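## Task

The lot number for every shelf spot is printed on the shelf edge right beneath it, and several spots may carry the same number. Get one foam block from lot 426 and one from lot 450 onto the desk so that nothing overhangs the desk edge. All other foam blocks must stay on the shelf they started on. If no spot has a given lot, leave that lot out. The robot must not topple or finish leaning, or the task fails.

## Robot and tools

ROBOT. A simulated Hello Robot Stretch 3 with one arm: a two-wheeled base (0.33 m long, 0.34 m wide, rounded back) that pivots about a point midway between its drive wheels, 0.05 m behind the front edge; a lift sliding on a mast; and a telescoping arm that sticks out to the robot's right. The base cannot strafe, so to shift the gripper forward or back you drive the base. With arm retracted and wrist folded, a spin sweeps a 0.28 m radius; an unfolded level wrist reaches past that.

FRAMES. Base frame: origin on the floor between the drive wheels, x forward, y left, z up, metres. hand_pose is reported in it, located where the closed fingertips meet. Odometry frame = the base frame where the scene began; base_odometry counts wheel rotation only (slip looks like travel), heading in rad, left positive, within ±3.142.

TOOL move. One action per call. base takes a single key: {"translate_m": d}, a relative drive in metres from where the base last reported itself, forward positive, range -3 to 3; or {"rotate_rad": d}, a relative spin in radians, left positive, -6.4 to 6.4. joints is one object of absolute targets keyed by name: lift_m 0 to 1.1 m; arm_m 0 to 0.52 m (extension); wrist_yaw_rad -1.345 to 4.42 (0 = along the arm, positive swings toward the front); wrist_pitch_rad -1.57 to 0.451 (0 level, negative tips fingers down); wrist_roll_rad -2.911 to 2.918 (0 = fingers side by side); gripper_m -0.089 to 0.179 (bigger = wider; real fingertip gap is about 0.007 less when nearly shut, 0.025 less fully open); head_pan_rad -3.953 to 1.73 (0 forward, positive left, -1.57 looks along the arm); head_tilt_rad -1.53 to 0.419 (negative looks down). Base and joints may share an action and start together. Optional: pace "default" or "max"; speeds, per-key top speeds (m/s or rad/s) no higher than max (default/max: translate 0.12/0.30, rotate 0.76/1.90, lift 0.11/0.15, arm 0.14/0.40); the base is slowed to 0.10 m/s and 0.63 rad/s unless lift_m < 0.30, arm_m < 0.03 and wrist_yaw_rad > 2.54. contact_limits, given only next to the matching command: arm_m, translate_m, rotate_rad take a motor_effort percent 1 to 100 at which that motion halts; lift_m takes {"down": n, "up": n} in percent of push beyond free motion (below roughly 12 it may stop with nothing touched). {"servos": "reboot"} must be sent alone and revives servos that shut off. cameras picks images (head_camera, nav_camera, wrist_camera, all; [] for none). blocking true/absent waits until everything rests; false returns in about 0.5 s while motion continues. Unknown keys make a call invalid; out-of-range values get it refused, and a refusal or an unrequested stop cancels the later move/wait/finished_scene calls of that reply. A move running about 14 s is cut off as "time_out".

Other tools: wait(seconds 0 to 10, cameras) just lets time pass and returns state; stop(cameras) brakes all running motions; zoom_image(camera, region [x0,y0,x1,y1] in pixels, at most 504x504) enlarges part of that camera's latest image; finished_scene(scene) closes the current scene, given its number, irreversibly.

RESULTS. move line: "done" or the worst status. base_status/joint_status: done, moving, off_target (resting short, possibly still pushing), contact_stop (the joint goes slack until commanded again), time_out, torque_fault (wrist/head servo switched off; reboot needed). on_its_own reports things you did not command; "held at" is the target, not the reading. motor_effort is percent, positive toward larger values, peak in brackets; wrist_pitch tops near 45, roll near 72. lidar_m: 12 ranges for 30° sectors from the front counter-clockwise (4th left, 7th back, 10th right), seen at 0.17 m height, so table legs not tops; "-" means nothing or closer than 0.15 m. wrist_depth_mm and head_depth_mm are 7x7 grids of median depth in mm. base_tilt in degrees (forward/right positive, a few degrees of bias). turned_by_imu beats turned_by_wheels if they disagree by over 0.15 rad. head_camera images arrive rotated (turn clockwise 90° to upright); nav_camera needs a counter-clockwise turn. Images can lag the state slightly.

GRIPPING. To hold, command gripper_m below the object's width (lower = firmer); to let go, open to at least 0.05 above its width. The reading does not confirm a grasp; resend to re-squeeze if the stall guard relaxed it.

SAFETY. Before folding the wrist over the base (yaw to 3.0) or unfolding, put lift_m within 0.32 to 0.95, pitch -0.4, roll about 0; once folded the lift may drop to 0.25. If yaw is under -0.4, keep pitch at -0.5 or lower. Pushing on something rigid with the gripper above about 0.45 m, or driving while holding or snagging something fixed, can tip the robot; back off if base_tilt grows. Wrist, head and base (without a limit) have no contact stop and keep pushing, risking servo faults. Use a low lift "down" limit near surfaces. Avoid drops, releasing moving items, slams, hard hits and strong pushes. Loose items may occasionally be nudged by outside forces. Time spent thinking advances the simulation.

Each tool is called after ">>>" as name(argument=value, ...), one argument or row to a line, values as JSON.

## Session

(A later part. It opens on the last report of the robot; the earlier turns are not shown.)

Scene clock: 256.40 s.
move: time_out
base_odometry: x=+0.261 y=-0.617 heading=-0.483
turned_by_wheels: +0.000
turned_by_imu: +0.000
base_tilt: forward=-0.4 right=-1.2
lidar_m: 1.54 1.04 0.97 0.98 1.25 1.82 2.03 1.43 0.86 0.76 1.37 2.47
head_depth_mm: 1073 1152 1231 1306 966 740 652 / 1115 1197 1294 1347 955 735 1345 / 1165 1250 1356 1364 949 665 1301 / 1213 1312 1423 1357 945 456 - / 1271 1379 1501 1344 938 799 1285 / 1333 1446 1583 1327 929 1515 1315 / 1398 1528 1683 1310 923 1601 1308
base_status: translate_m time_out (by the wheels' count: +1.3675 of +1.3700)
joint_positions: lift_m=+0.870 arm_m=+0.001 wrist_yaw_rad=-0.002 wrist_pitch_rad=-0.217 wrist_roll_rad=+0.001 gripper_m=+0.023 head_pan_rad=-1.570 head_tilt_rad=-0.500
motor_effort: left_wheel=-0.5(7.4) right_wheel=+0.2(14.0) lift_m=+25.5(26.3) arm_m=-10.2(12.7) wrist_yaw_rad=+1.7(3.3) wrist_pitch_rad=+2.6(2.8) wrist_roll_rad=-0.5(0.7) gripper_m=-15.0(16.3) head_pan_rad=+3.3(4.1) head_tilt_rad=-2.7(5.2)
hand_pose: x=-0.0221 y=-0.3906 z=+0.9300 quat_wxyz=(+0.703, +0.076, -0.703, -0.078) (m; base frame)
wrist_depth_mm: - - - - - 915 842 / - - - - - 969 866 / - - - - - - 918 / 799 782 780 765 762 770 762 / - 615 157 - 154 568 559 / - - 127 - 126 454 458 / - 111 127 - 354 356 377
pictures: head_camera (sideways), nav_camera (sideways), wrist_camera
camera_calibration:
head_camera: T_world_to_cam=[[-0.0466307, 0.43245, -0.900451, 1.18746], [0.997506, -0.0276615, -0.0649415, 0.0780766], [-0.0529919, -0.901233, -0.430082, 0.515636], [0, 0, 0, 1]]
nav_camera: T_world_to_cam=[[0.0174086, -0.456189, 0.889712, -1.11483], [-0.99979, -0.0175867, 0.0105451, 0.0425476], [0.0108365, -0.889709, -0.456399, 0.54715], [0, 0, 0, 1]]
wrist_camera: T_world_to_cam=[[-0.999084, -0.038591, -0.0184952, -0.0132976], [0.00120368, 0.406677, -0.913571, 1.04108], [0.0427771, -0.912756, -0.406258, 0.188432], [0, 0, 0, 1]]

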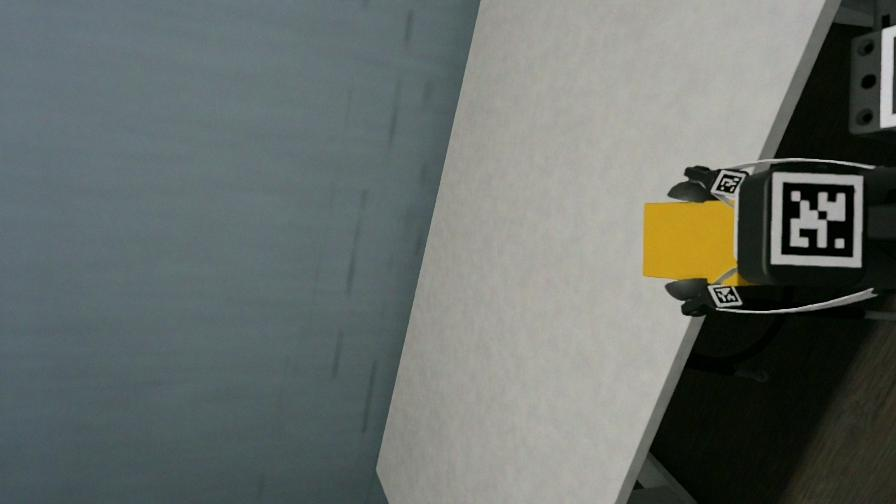

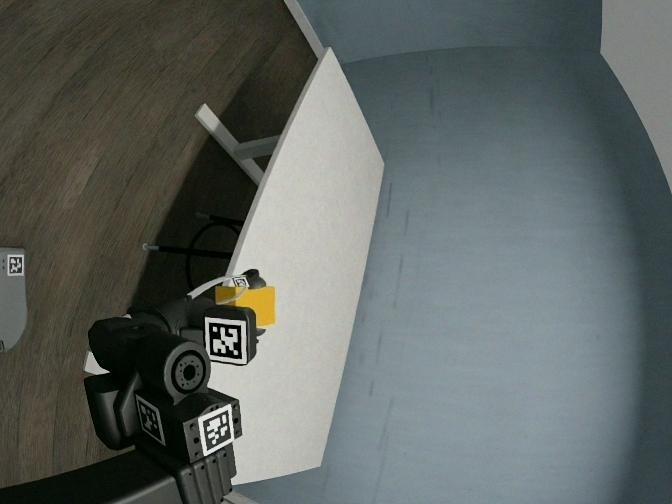

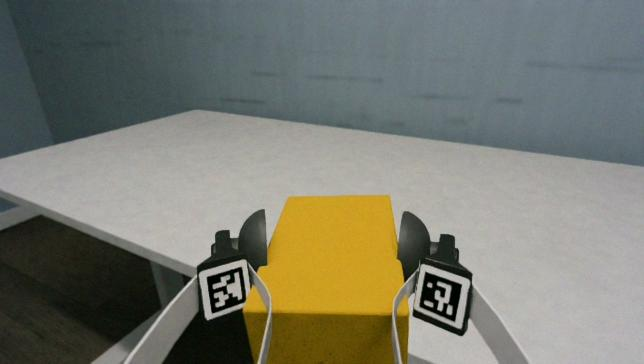

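>>> move(
  joints={"arm_m": 0.35},
  cameras=[],
)

>>> move(
  joints={"lift_m": 0.73},
  cameras=["wrist_camera", "head_camera"],
)

>>> move(
  joints={"lift_m": 0.703},
  speeds={"lift_m": 0.02},
  contact_limits={"lift_m": {"down": 14}},
  cameras=["wrist_camera"],
)

Scene clock: 286.07 s.
move: done
base_odometry: x=+0.261 y=-0.617 heading=-0.483
turned_by_wheels: +0.000
turned_by_imu: +0.000
base_tilt: forward=-0.2 right=-1.3
lidar_m: 1.54 1.04 0.97 0.98 1.26 1.82 2.03 1.43 0.85 0.76 1.36 2.47
head_depth_mm: 1075 1150 1233 1305 966 297 - / 1119 1197 1291 1321 384 669 1301 / 1163 1255 1357 502 491 731 1327 / 1217 1311 1424 750 833 777 1322 / 1271 1373 1509 1346 936 1076 1282 / 1332 1444 1580 1325 928 1517 1306 / 1392 1529 1678 1311 924 1600 1310
joint_positions: lift_m=+0.870 arm_m=+0.350 wrist_yaw_rad=-0.002 wrist_pitch_rad=-0.217 wrist_roll_rad=+0.001 gripper_m=+0.023 head_pan_rad=-1.570 head_tilt_rad=-0.500
joint_status: all done
motor_effort: left_wheel=-0.2(0.9) right_wheel=-0.2(0.8) lift_m=+26.3(27.3) arm_m=+12.6(14.7) wrist_yaw_rad=+1.9(2.7) wrist_pitch_rad=+2.6(2.8) wrist_roll_rad=-0.5(0.6) gripper_m=-15.5(16.2) head_pan_rad=+3.9(3.9) head_tilt_rad=-1.0(2.5)
hand_pose: x=-0.0221 y=-0.7400 z=+0.9300 quat_wxyz=(+0.703, +0.076, -0.703, -0.078) (m; base frame)
wrist_depth_mm: - - 906 808 724 647 586 / - - 970 849 757 675 622 / - - - 915 796 699 640 / 788 767 761 770 759 735 676 / 578 573 156 - 154 563 564 / 464 478 127 - 126 452 451 / 382 111 137 - 353 351 372
pictures: none

Scene clock: 288.17 s.
move: done
base_odometry: x=+0.261 y=-0.617 heading=-0.483
turned_by_wheels: +0.000
turned_by_imu: +0.000
base_tilt: forward=-0.3 right=-1.2
lidar_m: 1.54 1.04 0.97 0.98 1.25 1.82 2.03 1.42 0.86 0.76 1.37 2.47
head_depth_mm: 1077 1151 1235 1301 968 739 635 / 1118 1196 1296 1340 959 477 369 / 1162 1255 1352 1374 582 557 1336 / 1214 1312 1424 1349 652 709 1330 / 1268 1378 1495 1338 936 1077 1288 / 1329 1443 1585 1323 929 1511 1312 / 1403 1533 1680 1310 924 1612 1301
joint_positions: lift_m=+0.730 arm_m=+0.350 wrist_yaw_rad=-0.002 wrist_pitch_rad=-0.217 wrist_roll_rad=+0.001 gripper_m=+0.023 head_pan_rad=-1.570 head_tilt_rad=-0.500
joint_status: all done
motor_effort: left_wheel=-0.6(0.8) right_wheel=-0.1(0.7) lift_m=+24.3(27.3) arm_m=+7.0(12.0) wrist_yaw_rad=+1.0(2.9) wrist_pitch_rad=+2.7(2.8) wrist_roll_rad=-0.6(0.6) gripper_m=-16.1(16.2) head_pan_rad=+3.3(3.9) head_tilt_rad=-1.6(2.2)
hand_pose: x=-0.0221 y=-0.7400 z=+0.7900 quat_wxyz=(+0.703, +0.076, -0.703, -0.078) (m; base frame)
wrist_depth_mm: - - 904 801 720 647 590 / - - 963 846 748 683 614 / 644 637 628 623 621 614 615 / 418 418 415 413 410 406 403 / 311 310 156 - 154 305 303 / 247 257 127 - 126 243 243 / 206 111 192 - 191 191 202
pictures: head_camera (sideways), wrist_camera
camera_calibration:
head_camera: T_world_to_cam=[[-0.0466307, 0.43245, -0.900451, 1.18746], [0.997506, -0.0276617, -0.0649415, 0.0780766], [-0.052992, -0.901233, -0.430082, 0.515636], [0, 0, 0, 1]]
wrist_camera: T_world_to_cam=[[-0.999084, -0.0385891, -0.0184985, -0.0293678], [0.00120384, 0.406754, -0.913537, 1.05529], [0.0427769, -0.912722, -0.406335, -0.187301], [0, 0, 0, 1]]

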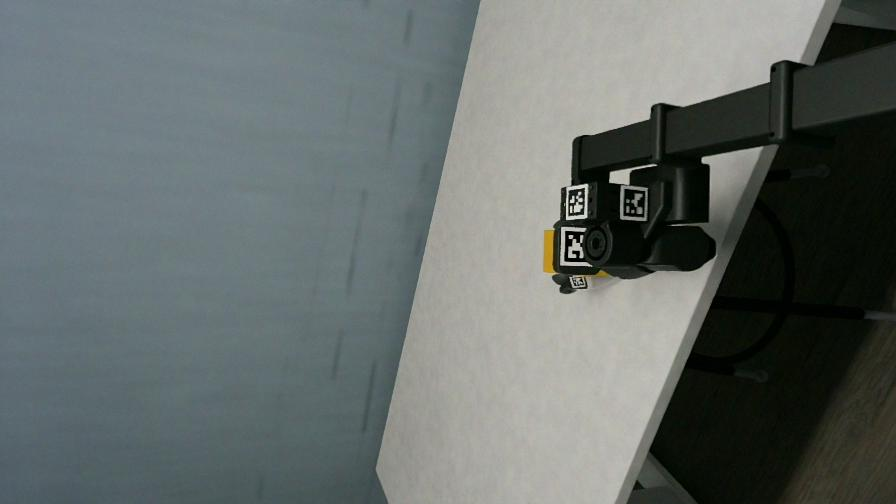

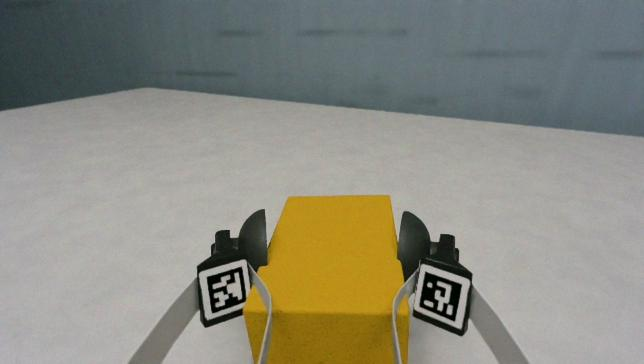

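Scene clock: 289.90 s.
move: done
base_odometry: x=+0.261 y=-0.617 heading=-0.483
turned_by_wheels: +0.000
turned_by_imu: +0.000
base_tilt: forward=-0.4 right=-1.2
lidar_m: 1.54 1.04 0.97 0.98 1.25 1.83 2.03 1.42 0.86 0.76 1.37 2.47
head_depth_mm: 1073 1147 1235 1306 966 741 653 / 1118 1196 1292 1340 962 689 390 / 1167 1248 1354 1368 952 556 1296 / 1217 1309 1427 1354 849 592 1325 / 1270 1375 1500 1338 934 1078 1281 / 1333 1449 1589 1326 928 1510 1310 / 1399 1530 1680 1309 926 1607 1309
joint_positions: lift_m=+0.703 arm_m=+0.350 wrist_yaw_rad=-0.002 wrist_pitch_rad=-0.217 wrist_roll_rad=+0.001 gripper_m=+0.023 head_pan_rad=-1.570 head_tilt_rad=-0.500
joint_status: all done
motor_effort: left_wheel=+0.0(0.9) right_wheel=+0.3(1.0) lift_m=+23.9(26.4) arm_m=+3.8(7.7) wrist_yaw_rad=+1.7(2.5) wrist_pitch_rad=+2.6(2.8) wrist_roll_rad=-0.2(0.6) gripper_m=-15.9(16.2) head_pan_rad=+2.8(3.6) head_tilt_rad=-1.5(2.1)
contact_limits: lift_m down 14 (down: maximum 72; up: maximum 65)
hand_pose: x=-0.0221 y=-0.7400 z=+0.7630 quat_wxyz=(+0.703, +0.076, -0.703, -0.078) (m; base frame)
wrist_depth_mm: - - 936 804 710 649 588 / - - 927 843 742 679 615 / 535 531 523 516 519 508 508 / 350 347 346 345 342 340 337 / 261 258 158 - 154 255 253 / 207 207 127 - 126 204 203 / 172 111 161 - 159 159 169
pictures: wrist_camera
camera_calibration:
wrist_camera: T_world_to_cam=[[-0.999084, -0.038589, -0.0184986, -0.0298671], [0.00120394, 0.406755, -0.913536, 1.03062], [0.0427768, -0.912722, -0.406336, -0.19827], [0, 0, 0, 1]]

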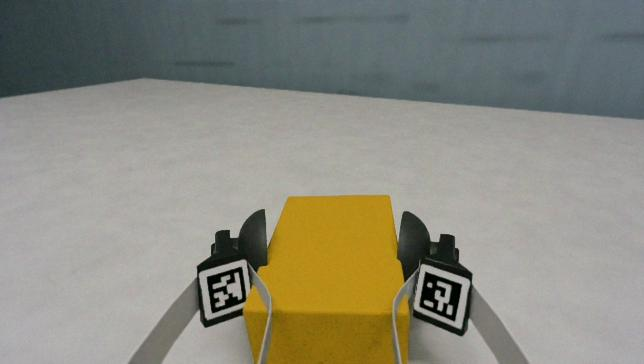

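>>> move(
  joints={"lift_m": 0.697},
  speeds={"lift_m": 0.02},
  contact_limits={"lift_m": {"down": 14}},
  cameras=["wrist_camera"],
)

Scene clock: 299.50 s.
move: done
base_odometry: x=+0.261 y=-0.617 heading=-0.483
turned_by_wheels: +0.000
turned_by_imu: +0.000
base_tilt: forward=-0.3 right=-1.2
lidar_m: 1.54 1.04 0.97 0.98 1.25 1.83 2.03 1.43 0.86 0.76 1.36 2.47
head_depth_mm: 1075 1148 1235 1302 967 740 654 / 1117 1200 1294 1342 959 690 394 / 1168 1250 1356 1368 951 559 1298 / 1214 1317 1423 1355 865 594 1327 / 1271 1378 1502 1339 937 1082 1290 / 1330 1451 1586 1322 931 1516 1315 / 1397 1529 1685 1312 923 1612 1310
joint_positions: lift_m=+0.697 arm_m=+0.350 wrist_yaw_rad=-0.002 wrist_pitch_rad=-0.201 wrist_roll_rad=+0.001 gripper_m=+0.023 head_pan_rad=-1.570 head_tilt_rad=-0.500
joint_status: all done
motor_effort: left_wheel=-0.4(0.8) right_wheel=+0.3(0.8) lift_m=+20.9(25.8) arm_m=-3.9(3.9) wrist_yaw_rad=+1.3(2.8) wrist_pitch_rad=-0.3(2.7) wrist_roll_rad=-0.6(0.7) gripper_m=-15.0(16.0) head_pan_rad=+3.2(3.7) head_tilt_rad=-0.1(1.5)
contact_limits: lift_m down 14 (down: maximum 72; up: maximum 65)
hand_pose: x=-0.0221 y=-0.7413 z=+0.7610 quat_wxyz=(+0.703, +0.070, -0.704, -0.072) (m; base frame)
wrist_depth_mm: - - 922 798 716 642 587 / - - 962 832 761 678 620 / 551 553 552 541 535 536 529 / 357 355 352 352 348 344 344 / 262 259 158 - 153 255 254 / 206 206 127 - 126 203 202 / 170 110 159 - 157 157 167
pictures: wrist_camera
camera_calibration:
wrist_camera: T_world_to_cam=[[-0.999084, -0.038898, -0.0178277, -0.0306917], [0.00116302, 0.391804, -0.920048, 1.02318], [0.042773, -0.919226, -0.3914, -0.216411], [0, 0, 0, 1]]

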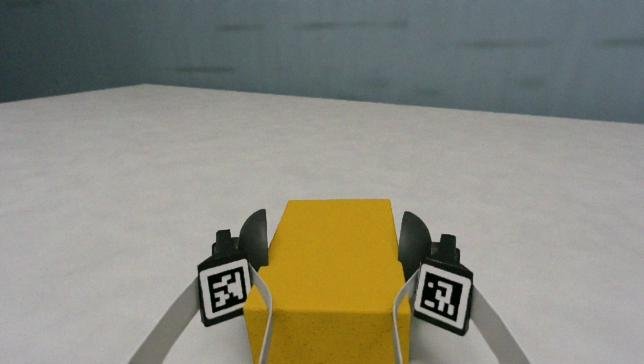

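>>> move(
  joints={"lift_m": 0.6995},
  speeds={"lift_m": 0.02},
  cameras=[],
)

>>> move(
  joints={"gripper_m": 0.179},
  cameras=["wrist_camera"],
)

>>> move(
  joints={"arm_m": 0.0},
  speeds={"arm_m": 0.2},
  cameras=["wrist_camera", "head_camera"],
)

Scene clock: 313.43 s.
move: done
base_odometry: x=+0.261 y=-0.617 heading=-0.483
turned_by_wheels: +0.000
turned_by_imu: +0.000
base_tilt: forward=-0.4 right=-1.1
lidar_m: 1.54 1.04 0.97 0.98 1.25 1.83 2.03 1.43 0.86 0.76 1.37 2.47
head_depth_mm: 1074 1147 1238 1314 967 738 653 / 1118 1198 1291 1340 959 690 392 / 1166 1254 1355 1369 950 559 1295 / 1217 1314 1427 1353 848 592 1323 / 1274 1383 1508 1337 937 1080 1284 / 1332 1446 1580 1325 932 1517 1318 / 1402 1529 1687 1313 925 1600 1306
joint_positions: lift_m=+0.700 arm_m=+0.350 wrist_yaw_rad=-0.002 wrist_pitch_rad=-0.207 wrist_roll_rad=+0.001 gripper_m=+0.023 head_pan_rad=-1.570 head_tilt_rad=-0.500
joint_status: all done
motor_effort: left_wheel=-0.4(0.9) right_wheel=+0.5(1.1) lift_m=+27.9(29.2) arm_m=-9.4(9.9) wrist_yaw_rad=+1.5(2.2) wrist_pitch_rad=+0.8(1.3) wrist_roll_rad=-0.2(0.4) gripper_m=-15.1(15.8) head_pan_rad=+2.6(3.5) head_tilt_rad=+0.3(0.8)
hand_pose: x=-0.0221 y=-0.7408 z=+0.7620 quat_wxyz=(+0.703, +0.072, -0.703, -0.074) (m; base frame)
wrist_depth_mm: - - 930 811 712 643 586 / - - 947 823 747 687 618 / 549 547 536 529 533 520 514 / 351 350 346 348 345 341 340 / 259 259 157 - 152 255 255 / 206 207 128 - 127 203 202 / 171 111 159 - 158 158 168
pictures: none

Scene clock: 315.53 s.
move: done
base_odometry: x=+0.261 y=-0.617 heading=-0.483
turned_by_wheels: +0.000
turned_by_imu: +0.000
base_tilt: forward=-0.3 right=-1.3
lidar_m: 1.54 1.04 0.97 0.98 1.26 1.82 2.03 1.43 0.86 0.76 1.37 2.47
head_depth_mm: 1074 1150 1232 1307 970 739 651 / 1117 1200 1291 1342 959 690 392 / 1162 1251 1355 1373 952 558 1305 / 1214 1314 1425 1350 901 592 1325 / 1273 1377 1500 1338 935 1076 1286 / 1330 1443 1582 1326 929 1513 1311 / 1394 1521 1673 1311 925 1611 1309
joint_positions: lift_m=+0.700 arm_m=+0.350 wrist_yaw_rad=-0.002 wrist_pitch_rad=-0.213 wrist_roll_rad=+0.001 gripper_m=+0.179 head_pan_rad=-1.570 head_tilt_rad=-0.500
joint_status: all done
motor_effort: left_wheel=-0.2(0.7) right_wheel=-0.7(0.7) lift_m=+23.9(28.3) arm_m=-9.6(10.2) wrist_yaw_rad=+1.5(3.0) wrist_pitch_rad=+2.1(2.1) wrist_roll_rad=-0.4(0.6) gripper_m=+0.5(84.5) head_pan_rad=+2.7(3.5) head_tilt_rad=+0.5(1.4)
hand_pose: x=-0.0221 y=-0.7403 z=+0.7604 quat_wxyz=(+0.703, +0.075, -0.703, -0.076) (m; base frame)
wrist_depth_mm: - - 923 806 707 650 584 / - - 939 831 742 680 614 / 527 522 520 512 510 510 501 / 344 343 341 341 337 335 333 / 256 242 254 - 251 250 249 / 119 142 202 - 200 193 121 / 118 162 167 - 161 166 110
pictures: wrist_camera
camera_calibration:
wrist_camera: T_world_to_cam=[[-0.999084, -0.0386591, -0.0183496, -0.0300912], [0.00119464, 0.403437, -0.915007, 1.02701], [0.0427762, -0.914191, -0.403021, -0.203194], [0, 0, 0, 1]]

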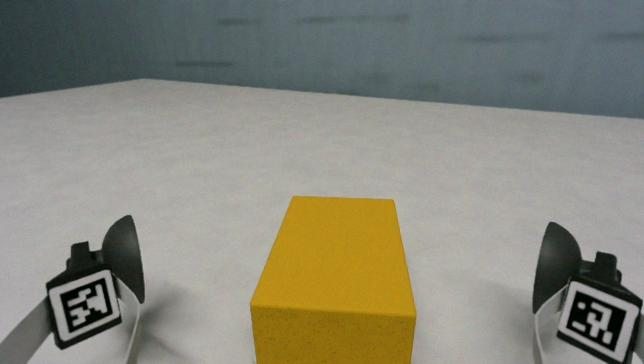

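Scene clock: 319.00 s.
move: done
base_odometry: x=+0.261 y=-0.617 heading=-0.483
turned_by_wheels: +0.000
turned_by_imu: +0.000
base_tilt: forward=-0.4 right=-1.2
lidar_m: 1.54 1.04 0.97 0.99 1.25 1.83 2.03 1.42 0.86 0.76 1.36 2.47
head_depth_mm: 1074 1150 1236 1303 965 740 1112 / 1121 1198 1292 1342 960 734 1272 / 1161 1255 1357 1370 954 732 1337 / 1221 1309 1430 1361 908 777 1323 / 1274 1375 1500 1337 938 1080 1255 / 1334 1449 1591 1325 931 1508 1310 / 1402 1533 1682 1310 924 1598 1306
joint_positions: lift_m=+0.699 arm_m=+0.001 wrist_yaw_rad=-0.002 wrist_pitch_rad=-0.214 wrist_roll_rad=+0.001 gripper_m=+0.179 head_pan_rad=-1.570 head_tilt_rad=-0.500
joint_status: all done
motor_effort: left_wheel=+0.0(0.9) right_wheel=-0.4(1.2) lift_m=+25.0(25.7) arm_m=-12.8(14.8) wrist_yaw_rad=+1.5(3.5) wrist_pitch_rad=+2.1(2.2) wrist_roll_rad=-0.3(0.7) gripper_m=+0.6(1.1) head_pan_rad=+2.8(3.7) head_tilt_rad=+0.0(1.2)
hand_pose: x=-0.0221 y=-0.3908 z=+0.7602 quat_wxyz=(+0.703, +0.075, -0.703, -0.077) (m; base frame)
wrist_depth_mm: - - - - 994 929 839 / - - - - - 922 867 / 685 526 523 472 511 512 505 / - - 411 365 340 339 336 / - - - - 808 278 251 / 119 142 - - - - 121 / 118 - - - - - 110
pictures: head_camera (sideways), wrist_camera
camera_calibration:
head_camera: T_world_to_cam=[[-0.0466307, 0.43245, -0.900451, 1.18746], [0.997506, -0.0276617, -0.0649415, 0.0780766], [-0.052992, -0.901233, -0.430082, 0.515637], [0, 0, 0, 1]]
wrist_camera: T_world_to_cam=[[-0.999084, -0.0386431, -0.0183833, -0.0165524], [0.00119665, 0.404191, -0.914674, 0.885874], [0.0427762, -0.913858, -0.403774, 0.116922], [0, 0, 0, 1]]

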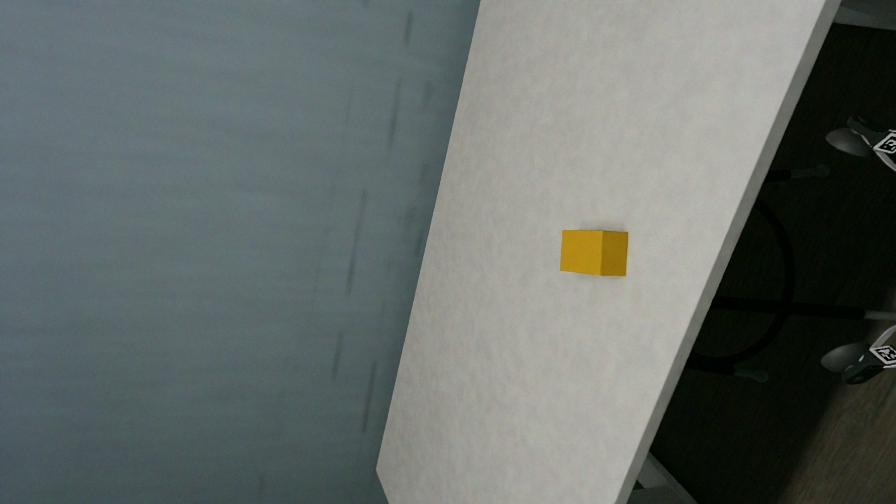

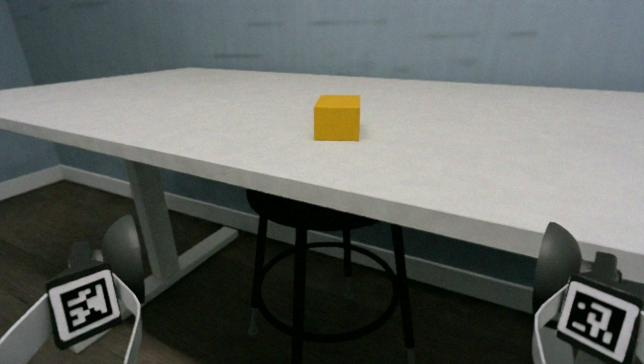

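>>> move(
  base={"rotate_rad": -0.19},
  joints={"wrist_yaw_rad": 3.0, "wrist_pitch_rad": -0.4, "gripper_m": 0.03, "head_pan_rad": 0.0, "head_tilt_rad": -0.3},
  cameras=[],
)

>>> move(
  joints={"lift_m": 0.27},
  pace="max",
  cameras=["nav_camera", "head_camera"],
)

Scene clock: 341.43 s.
move: done
base_odometry: x=+0.261 y=-0.617 heading=-0.673
turned_by_wheels: -0.190
turned_by_imu: -0.187
base_tilt: forward=-0.3 right=-1.2
lidar_m: 2.46 1.14 0.97 0.97 1.10 1.83 1.83 1.55 0.86 0.76 0.76 2.48
head_depth_mm: 2104 2194 2281 2404 2524 2115 1593 / 2149 2237 2348 2450 2569 2095 1588 / 2209 2290 2398 2534 2619 2077 1568 / 2254 2336 2473 2606 2663 2052 1574 / 2298 2432 2512 2650 2754 2053 1558 / 2342 2474 2592 2745 2806 2038 1559 / 2427 2525 2659 2805 2765 1933 1553
base_status: done
joint_positions: lift_m=+0.699 arm_m=+0.001 wrist_yaw_rad=+2.997 wrist_pitch_rad=-0.412 wrist_roll_rad=+0.001 gripper_m=+0.030 head_pan_rad=+0.006 head_tilt_rad=-0.297
joint_status: all done
motor_effort: left_wheel=+7.2(11.9) right_wheel=-9.3(12.5) lift_m=+28.3(28.4) arm_m=-11.3(12.8) wrist_yaw_rad=+2.5(5.4) wrist_pitch_rad=+1.6(5.2) wrist_roll_rad=-0.3(0.5) gripper_m=+0.3(83.1) head_pan_rad=-3.1(6.2) head_tilt_rad=+1.6(8.2)
hand_pose: x=+0.0112 y=+0.0773 z=+0.7136 quat_wxyz=(+0.195, +0.701, +0.094, +0.680) (m; base frame)
wrist_depth_mm: - 138 990 950 934 904 883 / - 148 - - - 996 955 / - 163 - - - - - / - 187 - - - - - / - - 207 - - - - / - - 128 147 131 - - / 927 938 264 904 856 906 897
pictures: none

Scene clock: 345.07 s.
move: done
base_odometry: x=+0.261 y=-0.617 heading=-0.673
turned_by_wheels: +0.000
turned_by_imu: +0.000
base_tilt: forward=-0.2 right=-1.3
lidar_m: 2.47 1.14 0.97 0.97 1.10 1.82 1.82 1.54 0.86 0.76 0.76 2.48
head_depth_mm: 2091 2174 2298 2384 2506 2093 1596 / 2150 2234 2352 2467 2588 2069 1582 / 2187 2289 2396 2520 2654 2080 1585 / 2251 2322 2470 2582 2690 2058 1564 / 2304 2399 2527 2645 2743 2048 1562 / 2353 2463 2605 2737 2830 2027 1551 / 2423 2509 2672 2829 2756 1933 1548
joint_positions: lift_m=+0.270 arm_m=+0.001 wrist_yaw_rad=+2.997 wrist_pitch_rad=-0.414 wrist_roll_rad=+0.001 gripper_m=+0.030 head_pan_rad=+0.000 head_tilt_rad=-0.300
joint_status: all done
motor_effort: left_wheel=+7.2(7.7) right_wheel=-10.0(10.1) lift_m=+26.2(27.0) arm_m=-8.0(11.7) wrist_yaw_rad=+0.7(3.3) wrist_pitch_rad=+2.1(2.2) wrist_roll_rad=-0.3(0.7) gripper_m=+0.1(0.8) head_pan_rad=-3.4(3.8) head_tilt_rad=-3.3(4.0)
hand_pose: x=+0.0111 y=+0.0770 z=+0.2836 quat_wxyz=(+0.195, +0.701, +0.095, +0.680) (m; base frame)
wrist_depth_mm: - 139 993 964 939 898 877 / - 149 - - - 978 956 / 968 163 881 922 895 896 877 / 726 187 660 712 712 709 701 / 610 582 208 566 580 584 572 / 512 503 128 148 131 498 490 / 268 273 251 262 263 428 426
pictures: head_camera (sideways), nav_camera (sideways)
camera_calibration:
head_camera: T_world_to_cam=[[-0.244545, -0.0462862, -0.968532, 1.27755], [0.0408091, 0.997484, -0.0579737, 0.0748573], [0.968779, -0.0537021, -0.242041, 0.264683], [0, 0, 0, 1]]
nav_camera: T_world_to_cam=[[0.269924, 0.0170454, 0.962731, -1.21167], [0.0143619, -0.999803, 0.0136751, 0.0322832], [0.962774, 0.0101354, -0.270116, 0.298918], [0, 0, 0, 1]]

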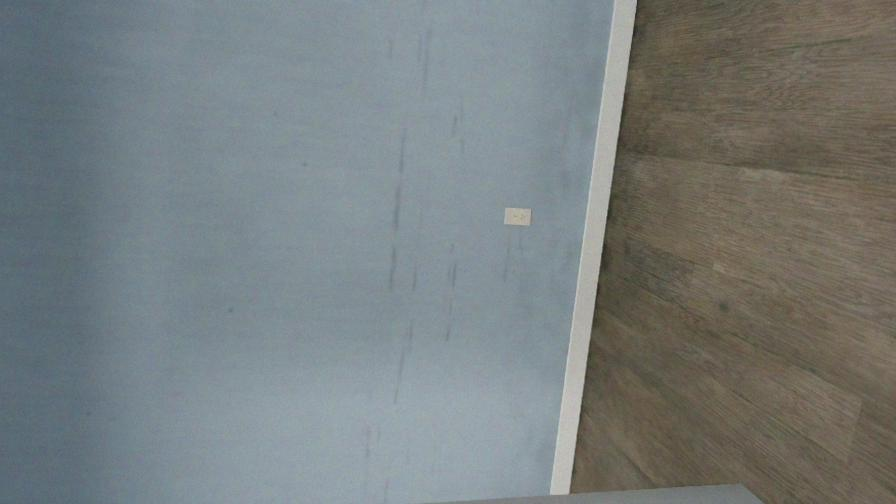

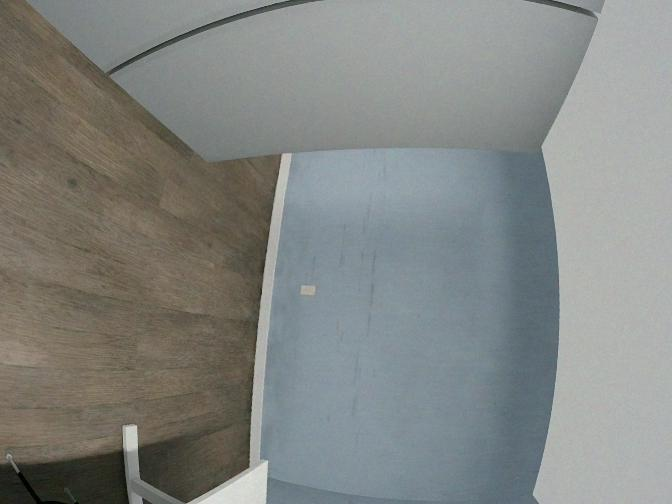

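>>> move(
  base={"translate_m": 1.97},
  pace="max",
  cameras=[],
)

>>> move(
  base={"rotate_rad": 1.357},
  pace="max",
  cameras=["nav_camera"],
)

Scene clock: 367.77 s.
move: done
base_odometry: x=+1.801 y=-1.845 heading=-0.673
turned_by_wheels: +0.000
turned_by_imu: +0.002
base_tilt: forward=-0.2 right=-1.1
lidar_m: 0.56 0.64 1.08 0.98 0.81 0.99 3.77 1.56 1.56 1.19 0.66 0.56
head_depth_mm: 440 458 479 502 526 553 584 / 449 469 490 513 541 569 601 / 459 480 502 527 555 586 619 / 471 491 515 541 570 604 638 / 480 503 529 557 587 621 658 / 492 516 542 571 604 639 680 / 504 528 556 587 621 660 702
base_status: done
joint_positions: lift_m=+0.270 arm_m=+0.001 wrist_yaw_rad=+2.998 wrist_pitch_rad=-0.414 wrist_roll_rad=+0.001 gripper_m=+0.030 head_pan_rad=+0.000 head_tilt_rad=-0.301
motor_effort: left_wheel=+1.1(13.6) right_wheel=+4.3(14.1) lift_m=+24.6(29.7) arm_m=+1.1(6.3) wrist_yaw_rad=+2.7(3.1) wrist_pitch_rad=+2.1(2.2) wrist_roll_rad=-0.1(0.8) gripper_m=+0.1(0.9) head_pan_rad=-2.7(3.9) head_tilt_rad=+3.1(4.5)
hand_pose: x=+0.0110 y=+0.0770 z=+0.2836 quat_wxyz=(+0.195, +0.701, +0.095, +0.680) (m; base frame)
wrist_depth_mm: 599 138 - - - - 906 / 649 148 - - - - 888 / 717 163 880 930 895 903 812 / 732 187 670 721 708 709 695 / 600 589 207 569 578 582 571 / 511 506 128 149 131 492 491 / 267 272 251 262 262 429 430
pictures: none

Scene clock: 369.73 s.
move: done
base_odometry: x=+1.801 y=-1.845 heading=+0.684
turned_by_wheels: +1.357
turned_by_imu: +1.330
base_tilt: forward=-0.4 right=-1.2
lidar_m: 1.98 0.69 0.73 2.04 1.83 1.56 1.78 0.80 0.58 0.56 0.58 0.80
head_depth_mm: 1615 1590 1562 1526 1505 1481 1446 / 1747 1822 1916 2014 2093 1960 1584 / 1735 1829 1906 2018 2134 2064 1570 / 1739 1824 1908 2010 2126 2047 1566 / 1729 1814 1913 2012 2120 2029 1557 / 1736 1820 1896 2011 2120 2028 1551 / 1728 1817 1897 2022 2114 2012 1542
base_status: done
joint_positions: lift_m=+0.270 arm_m=+0.001 wrist_yaw_rad=+2.998 wrist_pitch_rad=-0.414 wrist_roll_rad=+0.001 gripper_m=+0.030 head_pan_rad=+0.000 head_tilt_rad=-0.301
motor_effort: left_wheel=-5.5(14.8) right_wheel=+9.4(14.0) lift_m=+25.0(25.9) arm_m=-5.6(5.6) wrist_yaw_rad=+2.7(2.9) wrist_pitch_rad=+2.2(2.2) wrist_roll_rad=-0.3(0.6) gripper_m=+0.3(0.8) head_pan_rad=-2.1(2.9) head_tilt_rad=+4.9(6.0)
hand_pose: x=+0.0110 y=+0.0770 z=+0.2836 quat_wxyz=(+0.195, +0.701, +0.095, +0.680) (m; base frame)
wrist_depth_mm: - 138 - - - 850 605 / - 149 - - - 863 608 / 936 162 877 922 911 825 639 / 747 188 656 715 713 706 672 / 605 570 207 569 584 578 578 / 508 505 128 148 131 495 494 / 267 273 250 262 263 431 428
pictures: nav_camera (sideways)
camera_calibration:
nav_camera: T_world_to_cam=[[0.2711, 0.017011, 0.962401, -1.21125], [0.0142514, -0.999805, 0.0136576, 0.0323067], [0.962446, 0.010013, -0.271289, 0.300447], [0, 0, 0, 1]]

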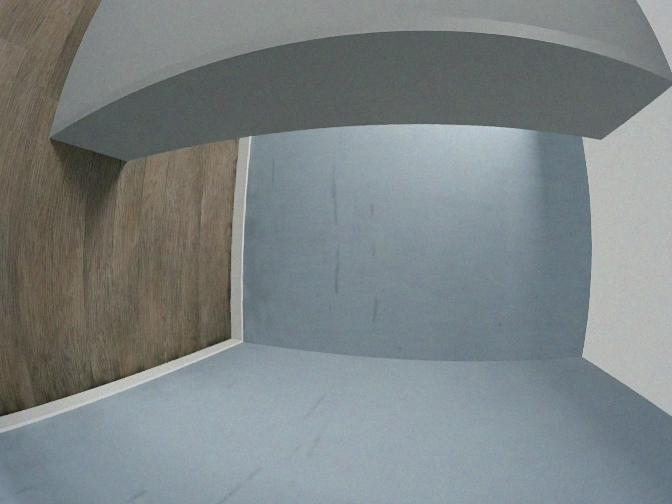

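>>> move(
  base={"translate_m": 1.66},
  pace="max",
  cameras=[],
)

>>> move(
  base={"rotate_rad": -1.593},
  joints={"head_pan_rad": -2.2, "head_tilt_rad": -0.45},
  pace="max",
  cameras=["nav_camera", "head_camera"],
)

Scene clock: 391.53 s.
move: done
base_odometry: x=+3.088 y=-0.797 heading=+0.683
turned_by_wheels: +0.000
turned_by_imu: +0.002
base_tilt: forward=-0.3 right=-1.3
lidar_m: 0.33 0.34 0.47 1.31 1.61 0.82 2.19 0.80 0.59 0.57 0.47 0.34
head_depth_mm: - - - 290 305 323 343 / - - - 289 305 323 343 / - - - 288 304 322 342 / - - - 288 304 322 341 / - - - 288 303 321 341 / - - - 287 303 321 340 / - - - 287 302 320 339
base_status: done
joint_positions: lift_m=+0.270 arm_m=+0.001 wrist_yaw_rad=+2.998 wrist_pitch_rad=-0.414 wrist_roll_rad=+0.001 gripper_m=+0.030 head_pan_rad=+0.000 head_tilt_rad=-0.299
motor_effort: left_wheel=-2.4(9.9) right_wheel=+9.0(17.5) lift_m=+27.4(27.8) arm_m=-6.0(12.8) wrist_yaw_rad=+1.7(3.0) wrist_pitch_rad=+2.1(2.2) wrist_roll_rad=-0.1(0.7) gripper_m=+0.4(1.2) head_pan_rad=-1.9(2.7) head_tilt_rad=+2.4(5.6)
hand_pose: x=+0.0110 y=+0.0770 z=+0.2836 quat_wxyz=(+0.195, +0.701, +0.095, +0.680) (m; base frame)
wrist_depth_mm: - 138 - - 952 541 385 / - 149 - - 946 551 386 / 890 163 871 914 845 563 390 / 741 187 654 718 711 551 399 / 602 574 208 567 583 539 401 / 510 510 128 148 131 495 394 / 266 271 251 262 262 434 395
pictures: none

Scene clock: 393.87 s.
move: done
base_odometry: x=+3.088 y=-0.797 heading=-0.909
turned_by_wheels: -1.593
turned_by_imu: -1.562
base_tilt: forward=-0.4 right=-1.3
lidar_m: 0.57 0.47 0.34 0.33 0.34 0.47 1.31 1.50 0.82 2.21 0.80 0.59
head_depth_mm: 1329 1409 1446 1547 1611 1694 1391 / 1328 1517 1567 1706 1443 1638 1391 / 1061 1398 1452 1672 1353 1572 1364 / 719 1273 1265 1032 1287 1464 1303 / 725 781 845 919 1011 1118 1250 / 859 938 1034 1144 1291 1471 1361 / 2987 3219 3352 3104 2234 1687 1363
base_status: done
joint_positions: lift_m=+0.270 arm_m=+0.001 wrist_yaw_rad=+2.998 wrist_pitch_rad=-0.414 wrist_roll_rad=+0.001 gripper_m=+0.030 head_pan_rad=-2.208 head_tilt_rad=-0.450
joint_status: all done
measured_speeds: translate_m=+0.000 rotate_rad=+0.000 lift_m=+0.000 arm_m=+0.000 wrist_yaw_rad=+0.000 wrist_pitch_rad=+0.000 wrist_roll_rad=+0.000 head_pan_rad=+0.024 head_tilt_rad=+0.000
motor_effort: left_wheel=+4.6(15.0) right_wheel=-8.7(14.9) lift_m=+28.1(28.5) arm_m=-12.4(12.9) wrist_yaw_rad=+2.1(2.9) wrist_pitch_rad=+2.1(2.3) wrist_roll_rad=-0.3(0.7) gripper_m=+0.2(0.8) head_pan_rad=+3.6(4.9) head_tilt_rad=-3.3(7.0)
hand_pose: x=+0.0110 y=+0.0770 z=+0.2836 quat_wxyz=(+0.195, +0.701, +0.095, +0.680) (m; base frame)
wrist_depth_mm: 322 138 336 345 354 364 374 / 355 148 366 377 385 399 407 / 381 164 397 416 429 442 457 / 417 188 426 459 477 492 504 / 462 466 208 484 502 534 546 / 492 497 128 148 131 494 489 / 266 272 250 261 261 427 427
pictures: head_camera (sideways), nav_camera (sideways)
camera_calibration:
head_camera: T_world_to_cam=[[0.193017, 0.338507, -0.920955, 1.21275], [0.78285, -0.618968, -0.0634366, 0.077431], [-0.591515, -0.708725, -0.384472, 0.459569], [0, 0, 0, 1]]
nav_camera: T_world_to_cam=[[-0.230931, -0.340577, 0.911415, -1.14162], [-0.813222, 0.581843, 0.0113712, 0.0403334], [-0.534173, -0.738557, -0.41133, 0.491828], [0, 0, 0, 1]]

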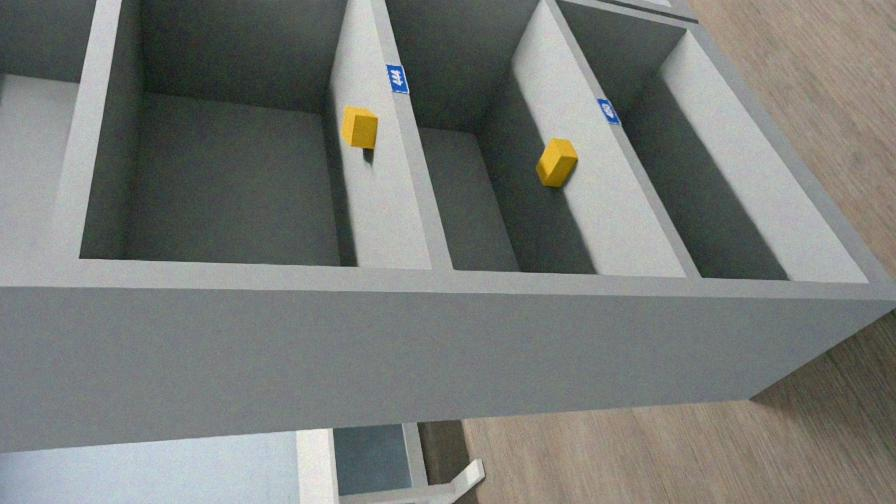

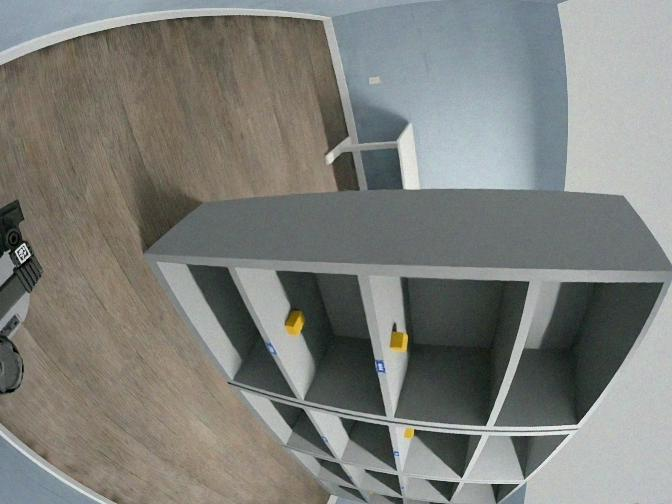

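>>> move(
  base={"translate_m": -0.75},
  joints={"head_pan_rad": -1.57, "head_tilt_rad": -0.35},
  pace="max",
  cameras=["head_camera", "nav_camera"],
)

Scene clock: 443.13 s.
move: done
base_odometry: x=+2.628 y=-0.205 heading=-0.909
turned_by_wheels: +0.000
turned_by_imu: -0.002
base_tilt: forward=-0.4 right=-1.1
lidar_m: 1.29 0.47 0.34 0.33 0.34 0.47 1.31 0.97 0.90 0.98 0.73 1.37
head_depth_mm: 956 945 1080 1122 811 1154 926 / 960 979 1086 1120 805 1147 921 / 959 1015 1085 1110 793 1138 915 / 952 1020 1078 1094 787 1136 908 / 949 1017 1079 1078 1227 1130 904 / 944 935 1057 973 1009 1078 902 / 679 733 751 765 732 801 836
base_status: done
joint_positions: lift_m=+0.270 arm_m=+0.001 wrist_yaw_rad=+2.998 wrist_pitch_rad=-0.414 wrist_roll_rad=+0.001 gripper_m=+0.030 head_pan_rad=-1.570 head_tilt_rad=-0.350
joint_status: all done
motor_effort: left_wheel=+1.5(10.8) right_wheel=-8.1(18.2) lift_m=+26.6(29.6) arm_m=-12.0(12.7) wrist_yaw_rad=+2.9(2.9) wrist_pitch_rad=+2.1(2.3) wrist_roll_rad=-0.4(0.6) gripper_m=+0.1(1.0) head_pan_rad=-3.2(5.3) head_tilt_rad=+5.6(7.3)
hand_pose: x=+0.0110 y=+0.0770 z=+0.2836 quat_wxyz=(+0.195, +0.701, +0.095, +0.680) (m; base frame)
wrist_depth_mm: 325 139 339 348 357 367 374 / 352 149 363 380 390 401 413 / 383 164 401 416 428 444 457 / 427 188 430 460 478 498 508 / 458 466 208 482 507 539 541 / 495 493 128 148 131 494 493 / 267 272 250 261 264 428 431
pictures: head_camera (sideways), nav_camera (sideways)
camera_calibration:
head_camera: T_world_to_cam=[[-0.046616, 0.292831, -0.955027, 1.2587], [0.997526, -0.0367252, -0.0599511, 0.0715918], [-0.0526291, -0.955459, -0.290395, 0.333848], [0, 0, 0, 1]]
nav_camera: T_world_to_cam=[[0.0174034, -0.31792, 0.947958, -1.19084], [-0.999786, -0.0161537, 0.0129373, 0.0394309], [0.0112, -0.94798, -0.318133, 0.367216], [0, 0, 0, 1]]

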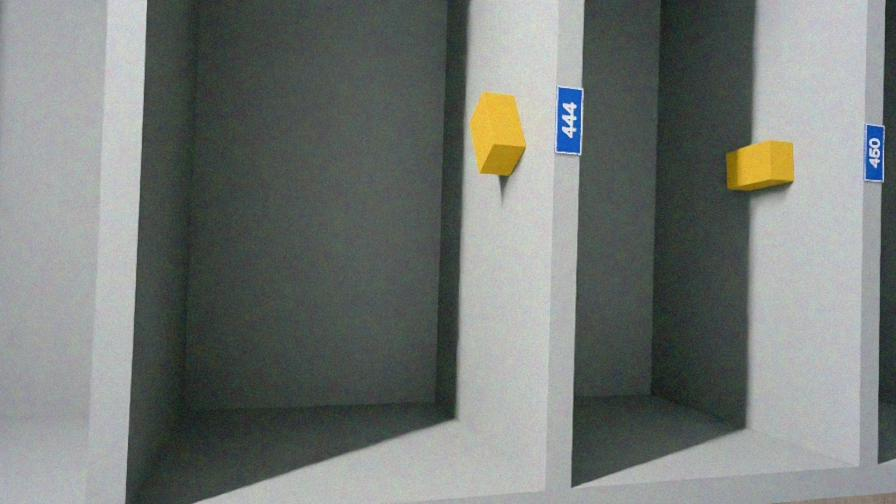

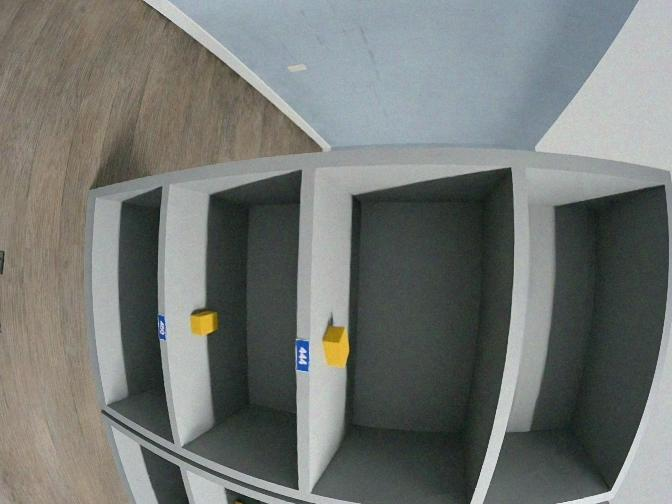

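>>> zoom_image(
  camera="head_camera",
  region=[690, 100, 896, 220],
)

Scaled by 2.447 from the camera's 896x504 image, which has a finer 1280x720 frame.

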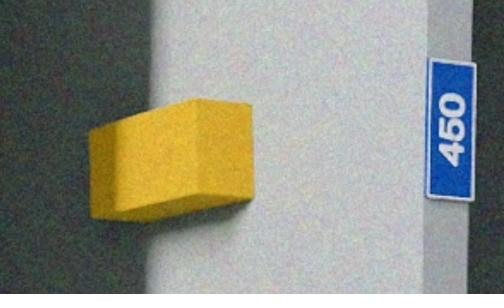

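>>> move(
  base={"translate_m": -0.168},
  joints={"lift_m": 0.513},
  pace="max",
  cameras=[],
)

>>> move(
  joints={"wrist_yaw_rad": 0.0, "gripper_m": 0.179},
  cameras=[],
)

>>> move(
  joints={"wrist_pitch_rad": -0.2, "arm_m": 0.2},
  contact_limits={"arm_m": 32},
  cameras=["head_camera", "wrist_camera"],
)

Scene clock: 527.40 s.
move: done
base_odometry: x=+2.524 y=-0.073 heading=-0.909
turned_by_wheels: +0.000
turned_by_imu: +0.001
base_tilt: forward=-0.3 right=-1.2
lidar_m: 1.28 0.47 0.34 0.33 0.34 0.47 1.31 1.52 0.80 1.13 0.80 1.54
head_depth_mm: 962 945 1070 1039 812 1065 926 / 961 978 1079 1118 805 1151 920 / 958 1013 1082 1106 794 1142 917 / 951 1017 1081 1092 785 1132 912 / 951 1019 1076 1073 1225 1131 905 / 947 1017 1075 1058 1223 1120 902 / 945 1015 1076 1046 1146 1114 899
base_status: done
joint_positions: lift_m=+0.513 arm_m=+0.001 wrist_yaw_rad=+2.998 wrist_pitch_rad=-0.414 wrist_roll_rad=+0.001 gripper_m=+0.030 head_pan_rad=-1.570 head_tilt_rad=-0.350
joint_status: all done
motor_effort: left_wheel=-2.5(11.1) right_wheel=-2.6(15.7) lift_m=+27.9(32.7) arm_m=-10.2(11.2) wrist_yaw_rad=+2.0(2.9) wrist_pitch_rad=+2.2(2.3) wrist_roll_rad=-0.3(0.7) gripper_m=+0.5(0.9) head_pan_rad=-2.7(3.6) head_tilt_rad=+5.4(5.8)
hand_pose: x=+0.0110 y=+0.0770 z=+0.5265 quat_wxyz=(+0.195, +0.701, +0.096, +0.680) (m; base frame)
wrist_depth_mm: 325 139 340 348 358 368 377 / 353 149 367 380 392 403 411 / 386 164 400 416 427 445 461 / 424 188 427 461 478 496 510 / 469 469 207 489 527 560 581 / 524 541 128 147 131 635 662 / 593 598 266 662 656 677 687
pictures: none

Scene clock: 529.90 s.
move: done
base_odometry: x=+2.524 y=-0.073 heading=-0.909
turned_by_wheels: +0.000
turned_by_imu: +0.000
base_tilt: forward=-0.2 right=-1.1
lidar_m: 1.28 0.47 0.34 0.33 0.34 0.47 1.32 1.52 0.80 1.13 0.80 1.54
head_depth_mm: 959 944 1075 1039 813 1064 928 / 959 981 1082 1123 803 1150 922 / 951 1017 1079 1111 793 1138 914 / 948 1019 1080 1092 785 1135 909 / 950 1017 1077 1075 1228 1128 907 / 946 1013 1075 1057 1217 1116 903 / 946 1015 1074 1043 1147 1113 899
joint_positions: lift_m=+0.513 arm_m=+0.001 wrist_yaw_rad=+0.003 wrist_pitch_rad=-0.414 wrist_roll_rad=+0.001 gripper_m=+0.179 head_pan_rad=-1.570 head_tilt_rad=-0.350
joint_status: all done
motor_effort: left_wheel=-2.7(3.2) right_wheel=-2.6(3.8) lift_m=+25.8(28.8) arm_m=-9.5(11.2) wrist_yaw_rad=-3.0(5.8) wrist_pitch_rad=+2.1(2.3) wrist_roll_rad=-0.3(0.6) gripper_m=+0.7(84.2) head_pan_rad=-2.1(3.3) head_tilt_rad=+4.4(5.8)
hand_pose: x=-0.0208 y=-0.3704 z=+0.5265 quat_wxyz=(+0.692, +0.147, -0.692, -0.145) (m; base frame)
wrist_depth_mm: 519 574 566 498 539 528 498 / 457 451 444 438 432 427 422 / 558 782 - - 984 853 540 / 619 785 - - - 854 544 / 937 777 838 834 844 809 572 / 119 143 725 721 704 699 121 / 118 688 711 701 704 675 110
pictures: none

Scene clock: 532.60 s.
move: done
base_odometry: x=+2.524 y=-0.073 heading=-0.909
turned_by_wheels: +0.000
turned_by_imu: +0.000
base_tilt: forward=-0.3 right=-1.1
lidar_m: 1.28 0.47 0.34 0.33 0.34 0.47 1.31 1.52 0.80 1.14 0.80 1.54
head_depth_mm: 962 945 1075 1038 811 1063 928 / 960 984 1082 1121 804 1148 921 / 953 1016 1077 1108 793 1141 914 / 949 1016 1079 1090 785 1134 911 / 950 1016 1076 1072 1224 1128 902 / 948 1017 1077 1060 1223 1123 900 / 947 1013 1070 1044 1151 1117 901
joint_positions: lift_m=+0.513 arm_m=+0.200 wrist_yaw_rad=+0.003 wrist_pitch_rad=-0.223 wrist_roll_rad=+0.001 gripper_m=+0.179 head_pan_rad=-1.570 head_tilt_rad=-0.350
joint_status: all done
motor_effort: left_wheel=-2.6(3.0) right_wheel=-2.5(3.3) lift_m=+24.0(25.7) arm_m=+12.1(14.2) wrist_yaw_rad=-1.7(4.4) wrist_pitch_rad=+3.8(6.5) wrist_roll_rad=-0.3(0.6) gripper_m=+0.7(1.0) head_pan_rad=-2.1(2.9) head_tilt_rad=+4.6(5.3)
contact_limits: arm_m 32 (drawing in: default 31, maximum 55; extending or still: default 39, maximum 69)
hand_pose: x=-0.0208 y=-0.5896 z=+0.5716 quat_wxyz=(+0.703, +0.080, -0.703, -0.078) (m; base frame)
wrist_depth_mm: 532 651 653 633 627 627 553 / 554 686 690 674 664 656 550 / 506 502 499 365 488 486 479 / 336 333 335 329 327 329 324 / 282 277 276 273 273 268 260 / 116 142 855 853 854 849 121 / 119 700 743 731 748 702 110
pictures: head_camera (sideways), wrist_camera
camera_calibration:
head_camera: T_world_to_cam=[[-0.0464578, 0.292819, -0.955038, 1.25871], [0.997506, -0.0372663, -0.0599496, 0.07159], [-0.0531452, -0.955441, -0.290358, 0.333803], [0, 0, 0, 1]]
wrist_camera: T_world_to_cam=[[-0.998864, -0.043813, -0.0187311, -0.0292392], [-0.000981026, 0.411932, -0.911214, 0.796261], [0.047639, -0.910161, -0.411507, -0.134208], [0, 0, 0, 1]]

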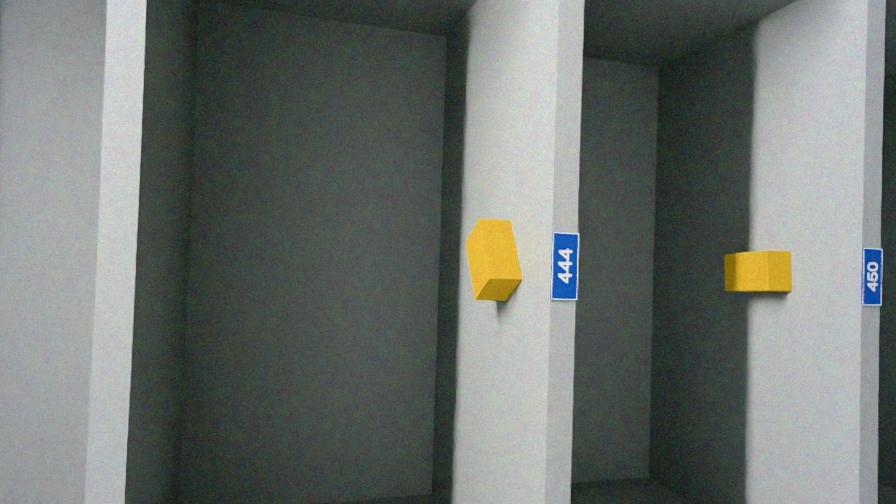

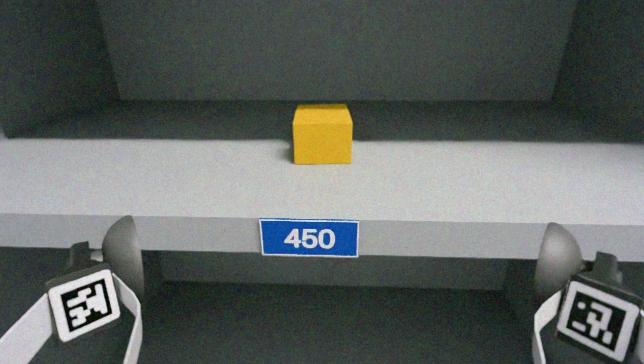

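>>> move(
  base={"translate_m": 0.014},
  joints={"lift_m": 0.51, "arm_m": 0.34},
  contact_limits={"arm_m": 32},
  cameras=["wrist_camera"],
)

Scene clock: 578.30 s.
move: done
base_odometry: x=+2.533 y=-0.084 heading=-0.909
turned_by_wheels: +0.000
turned_by_imu: +0.000
base_tilt: forward=-0.3 right=-1.1
lidar_m: 1.28 0.47 0.35 0.33 0.34 0.47 1.31 1.53 0.81 1.14 0.80 1.52
head_depth_mm: 961 952 1078 1056 812 1084 926 / 959 985 1081 1122 801 1151 921 / 952 1015 1079 1109 792 1139 884 / 949 1017 1080 1092 785 1134 879 / 950 1016 1080 1073 1227 1129 880 / 947 1018 1075 1058 1222 1119 901 / 945 1017 1072 1043 1108 1113 896
base_status: done
joint_positions: lift_m=+0.510 arm_m=+0.340 wrist_yaw_rad=+0.003 wrist_pitch_rad=-0.222 wrist_roll_rad=+0.001 gripper_m=+0.179 head_pan_rad=-1.570 head_tilt_rad=-0.350
joint_status: all done
motor_effort: left_wheel=+5.1(8.8) right_wheel=+4.7(10.1) lift_m=+24.6(27.1) arm_m=+12.2(14.4) wrist_yaw_rad=-2.1(4.2) wrist_pitch_rad=+3.7(3.9) wrist_roll_rad=-0.4(0.6) gripper_m=+0.5(1.3) head_pan_rad=-1.3(2.1) head_tilt_rad=+4.7(5.6)
contact_limits: arm_m 32 (drawing in: default 31, maximum 55; extending or still: default 39, maximum 69)
hand_pose: x=-0.0208 y=-0.7296 z=+0.5687 quat_wxyz=(+0.703, +0.080, -0.703, -0.078) (m; base frame)
wrist_depth_mm: 515 517 511 505 496 491 485 / 537 549 541 538 524 519 513 / 488 493 485 482 482 468 469 / 327 324 324 225 319 316 316 / 244 231 241 232 240 239 239 / 119 141 194 193 192 191 121 / 118 156 161 160 160 160 110
pictures: wrist_camera
camera_calibration:
wrist_camera: T_world_to_cam=[[-0.998873, -0.0436033, -0.0187229, -0.0353332], [-0.00089241, 0.411746, -0.911298, 0.851166], [0.0474447, -0.910255, -0.411321, -0.263037], [0, 0, 0, 1]]

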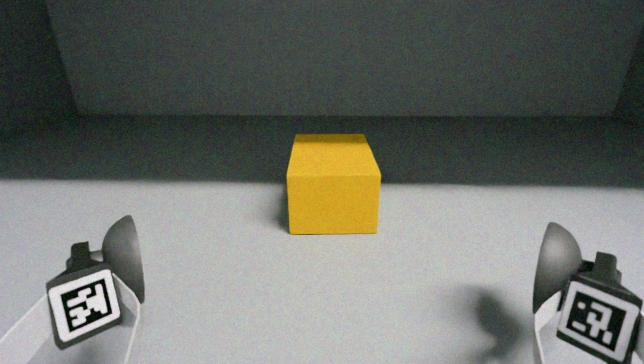

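>>> move(
  base={"translate_m": 0.005},
  joints={"arm_m": 0.449},
  contact_limits={"arm_m": 32},
  cameras=["wrist_camera"],
)

>>> move(
  joints={"gripper_m": 0.025},
  cameras=["wrist_camera"],
)

Scene clock: 591.27 s.
move: done
base_odometry: x=+2.536 y=-0.088 heading=-0.909
turned_by_wheels: +0.000
turned_by_imu: +0.000
base_tilt: forward=-0.3 right=-1.2
lidar_m: 1.28 0.47 0.35 0.33 0.35 0.47 1.31 1.54 0.81 1.13 0.79 1.52
head_depth_mm: 962 950 1080 1070 812 1094 929 / 960 986 1080 1119 802 1149 919 / 952 1016 1079 1105 792 1143 698 / 949 1015 1078 1091 787 1134 697 / 948 1015 1075 1077 1225 1125 901 / 949 1011 1076 1061 1220 1120 901 / 947 1012 1064 1044 1094 1114 900
base_status: done
joint_positions: lift_m=+0.510 arm_m=+0.449 wrist_yaw_rad=+0.003 wrist_pitch_rad=-0.222 wrist_roll_rad=+0.001 gripper_m=+0.179 head_pan_rad=-1.570 head_tilt_rad=-0.350
joint_status: all done
motor_effort: left_wheel=+4.7(9.1) right_wheel=+3.7(8.5) lift_m=+26.5(26.9) arm_m=+11.5(14.3) wrist_yaw_rad=-2.9(3.9) wrist_pitch_rad=+3.7(3.8) wrist_roll_rad=-0.3(0.6) gripper_m=+0.8(0.9) head_pan_rad=-0.1(1.6) head_tilt_rad=+4.3(5.0)
contact_limits: arm_m 32 (drawing in: default 31, maximum 55; extending or still: default 39, maximum 69)
hand_pose: x=-0.0209 y=-0.8386 z=+0.5687 quat_wxyz=(+0.703, +0.080, -0.703, -0.078) (m; base frame)
wrist_depth_mm: 417 415 409 402 397 393 386 / 442 439 432 424 421 415 410 / 461 455 448 442 439 431 428 / 324 323 322 321 318 316 314 / 243 231 241 157 227 238 237 / 119 141 193 126 130 190 121 / 118 156 160 128 133 158 111
pictures: wrist_camera
camera_calibration:
wrist_camera: T_world_to_cam=[[-0.998877, -0.0435297, -0.0187219, -0.0400429], [-0.000861852, 0.411726, -0.911307, 0.896041], [0.0473772, -0.910268, -0.411301, -0.362277], [0, 0, 0, 1]]

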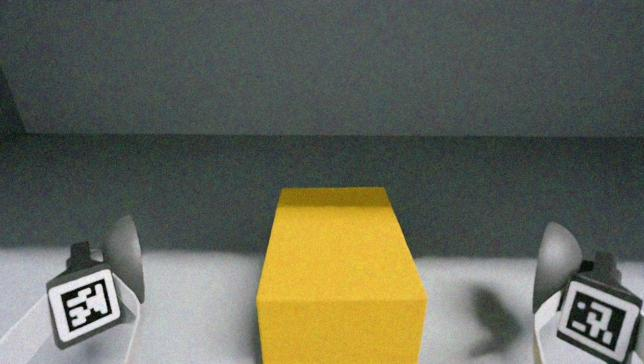

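Scene clock: 593.33 s.
move: done
base_odometry: x=+2.536 y=-0.088 heading=-0.909
turned_by_wheels: +0.000
turned_by_imu: +0.000
base_tilt: forward=-0.3 right=-1.1
lidar_m: 1.28 0.47 0.34 0.33 0.35 0.47 1.31 1.54 0.81 1.14 0.79 1.52
head_depth_mm: 962 950 1081 1071 813 1093 926 / 960 983 1082 1122 802 1148 920 / 951 1020 1079 1105 794 1139 697 / 950 1017 1080 1088 785 1132 697 / 949 1015 1078 1076 1219 1125 904 / 946 1013 1073 1058 1215 1120 901 / 948 1015 1065 1042 1099 1112 899
joint_positions: lift_m=+0.510 arm_m=+0.449 wrist_yaw_rad=+0.003 wrist_pitch_rad=-0.222 wrist_roll_rad=+0.001 gripper_m=+0.026 head_pan_rad=-1.570 head_tilt_rad=-0.350
joint_status: all done
motor_effort: left_wheel=+4.8(5.4) right_wheel=+4.4(5.1) lift_m=+27.0(27.7) arm_m=+6.5(12.0) wrist_yaw_rad=-1.7(4.7) wrist_pitch_rad=+3.6(3.8) wrist_roll_rad=-0.3(0.6) gripper_m=-16.9(89.6) head_pan_rad=-0.3(1.3) head_tilt_rad=+4.3(4.8)
contact_limits: arm_m 32 (drawing in: default 31, maximum 55; extending or still: default 39, maximum 69)
hand_pose: x=-0.0209 y=-0.8386 z=+0.5688 quat_wxyz=(+0.703, +0.080, -0.703, -0.078) (m; base frame)
wrist_depth_mm: 418 413 406 400 399 391 386 / 447 439 431 425 421 415 410 / 460 454 445 441 436 436 426 / 326 323 322 322 319 314 314 / 242 242 158 157 156 238 237 / 194 194 129 126 128 184 191 / 162 115 151 129 131 149 159
pictures: wrist_camera
camera_calibration:
wrist_camera: T_world_to_cam=[[-0.998877, -0.0435309, -0.018711, -0.0400507], [-0.000859551, 0.411481, -0.911418, 0.895967], [0.047374, -0.910378, -0.411057, -0.362501], [0, 0, 0, 1]]

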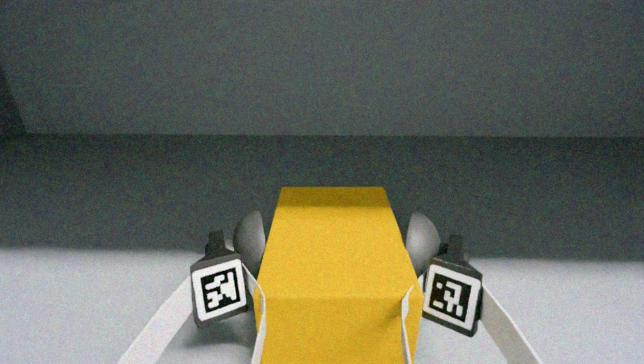

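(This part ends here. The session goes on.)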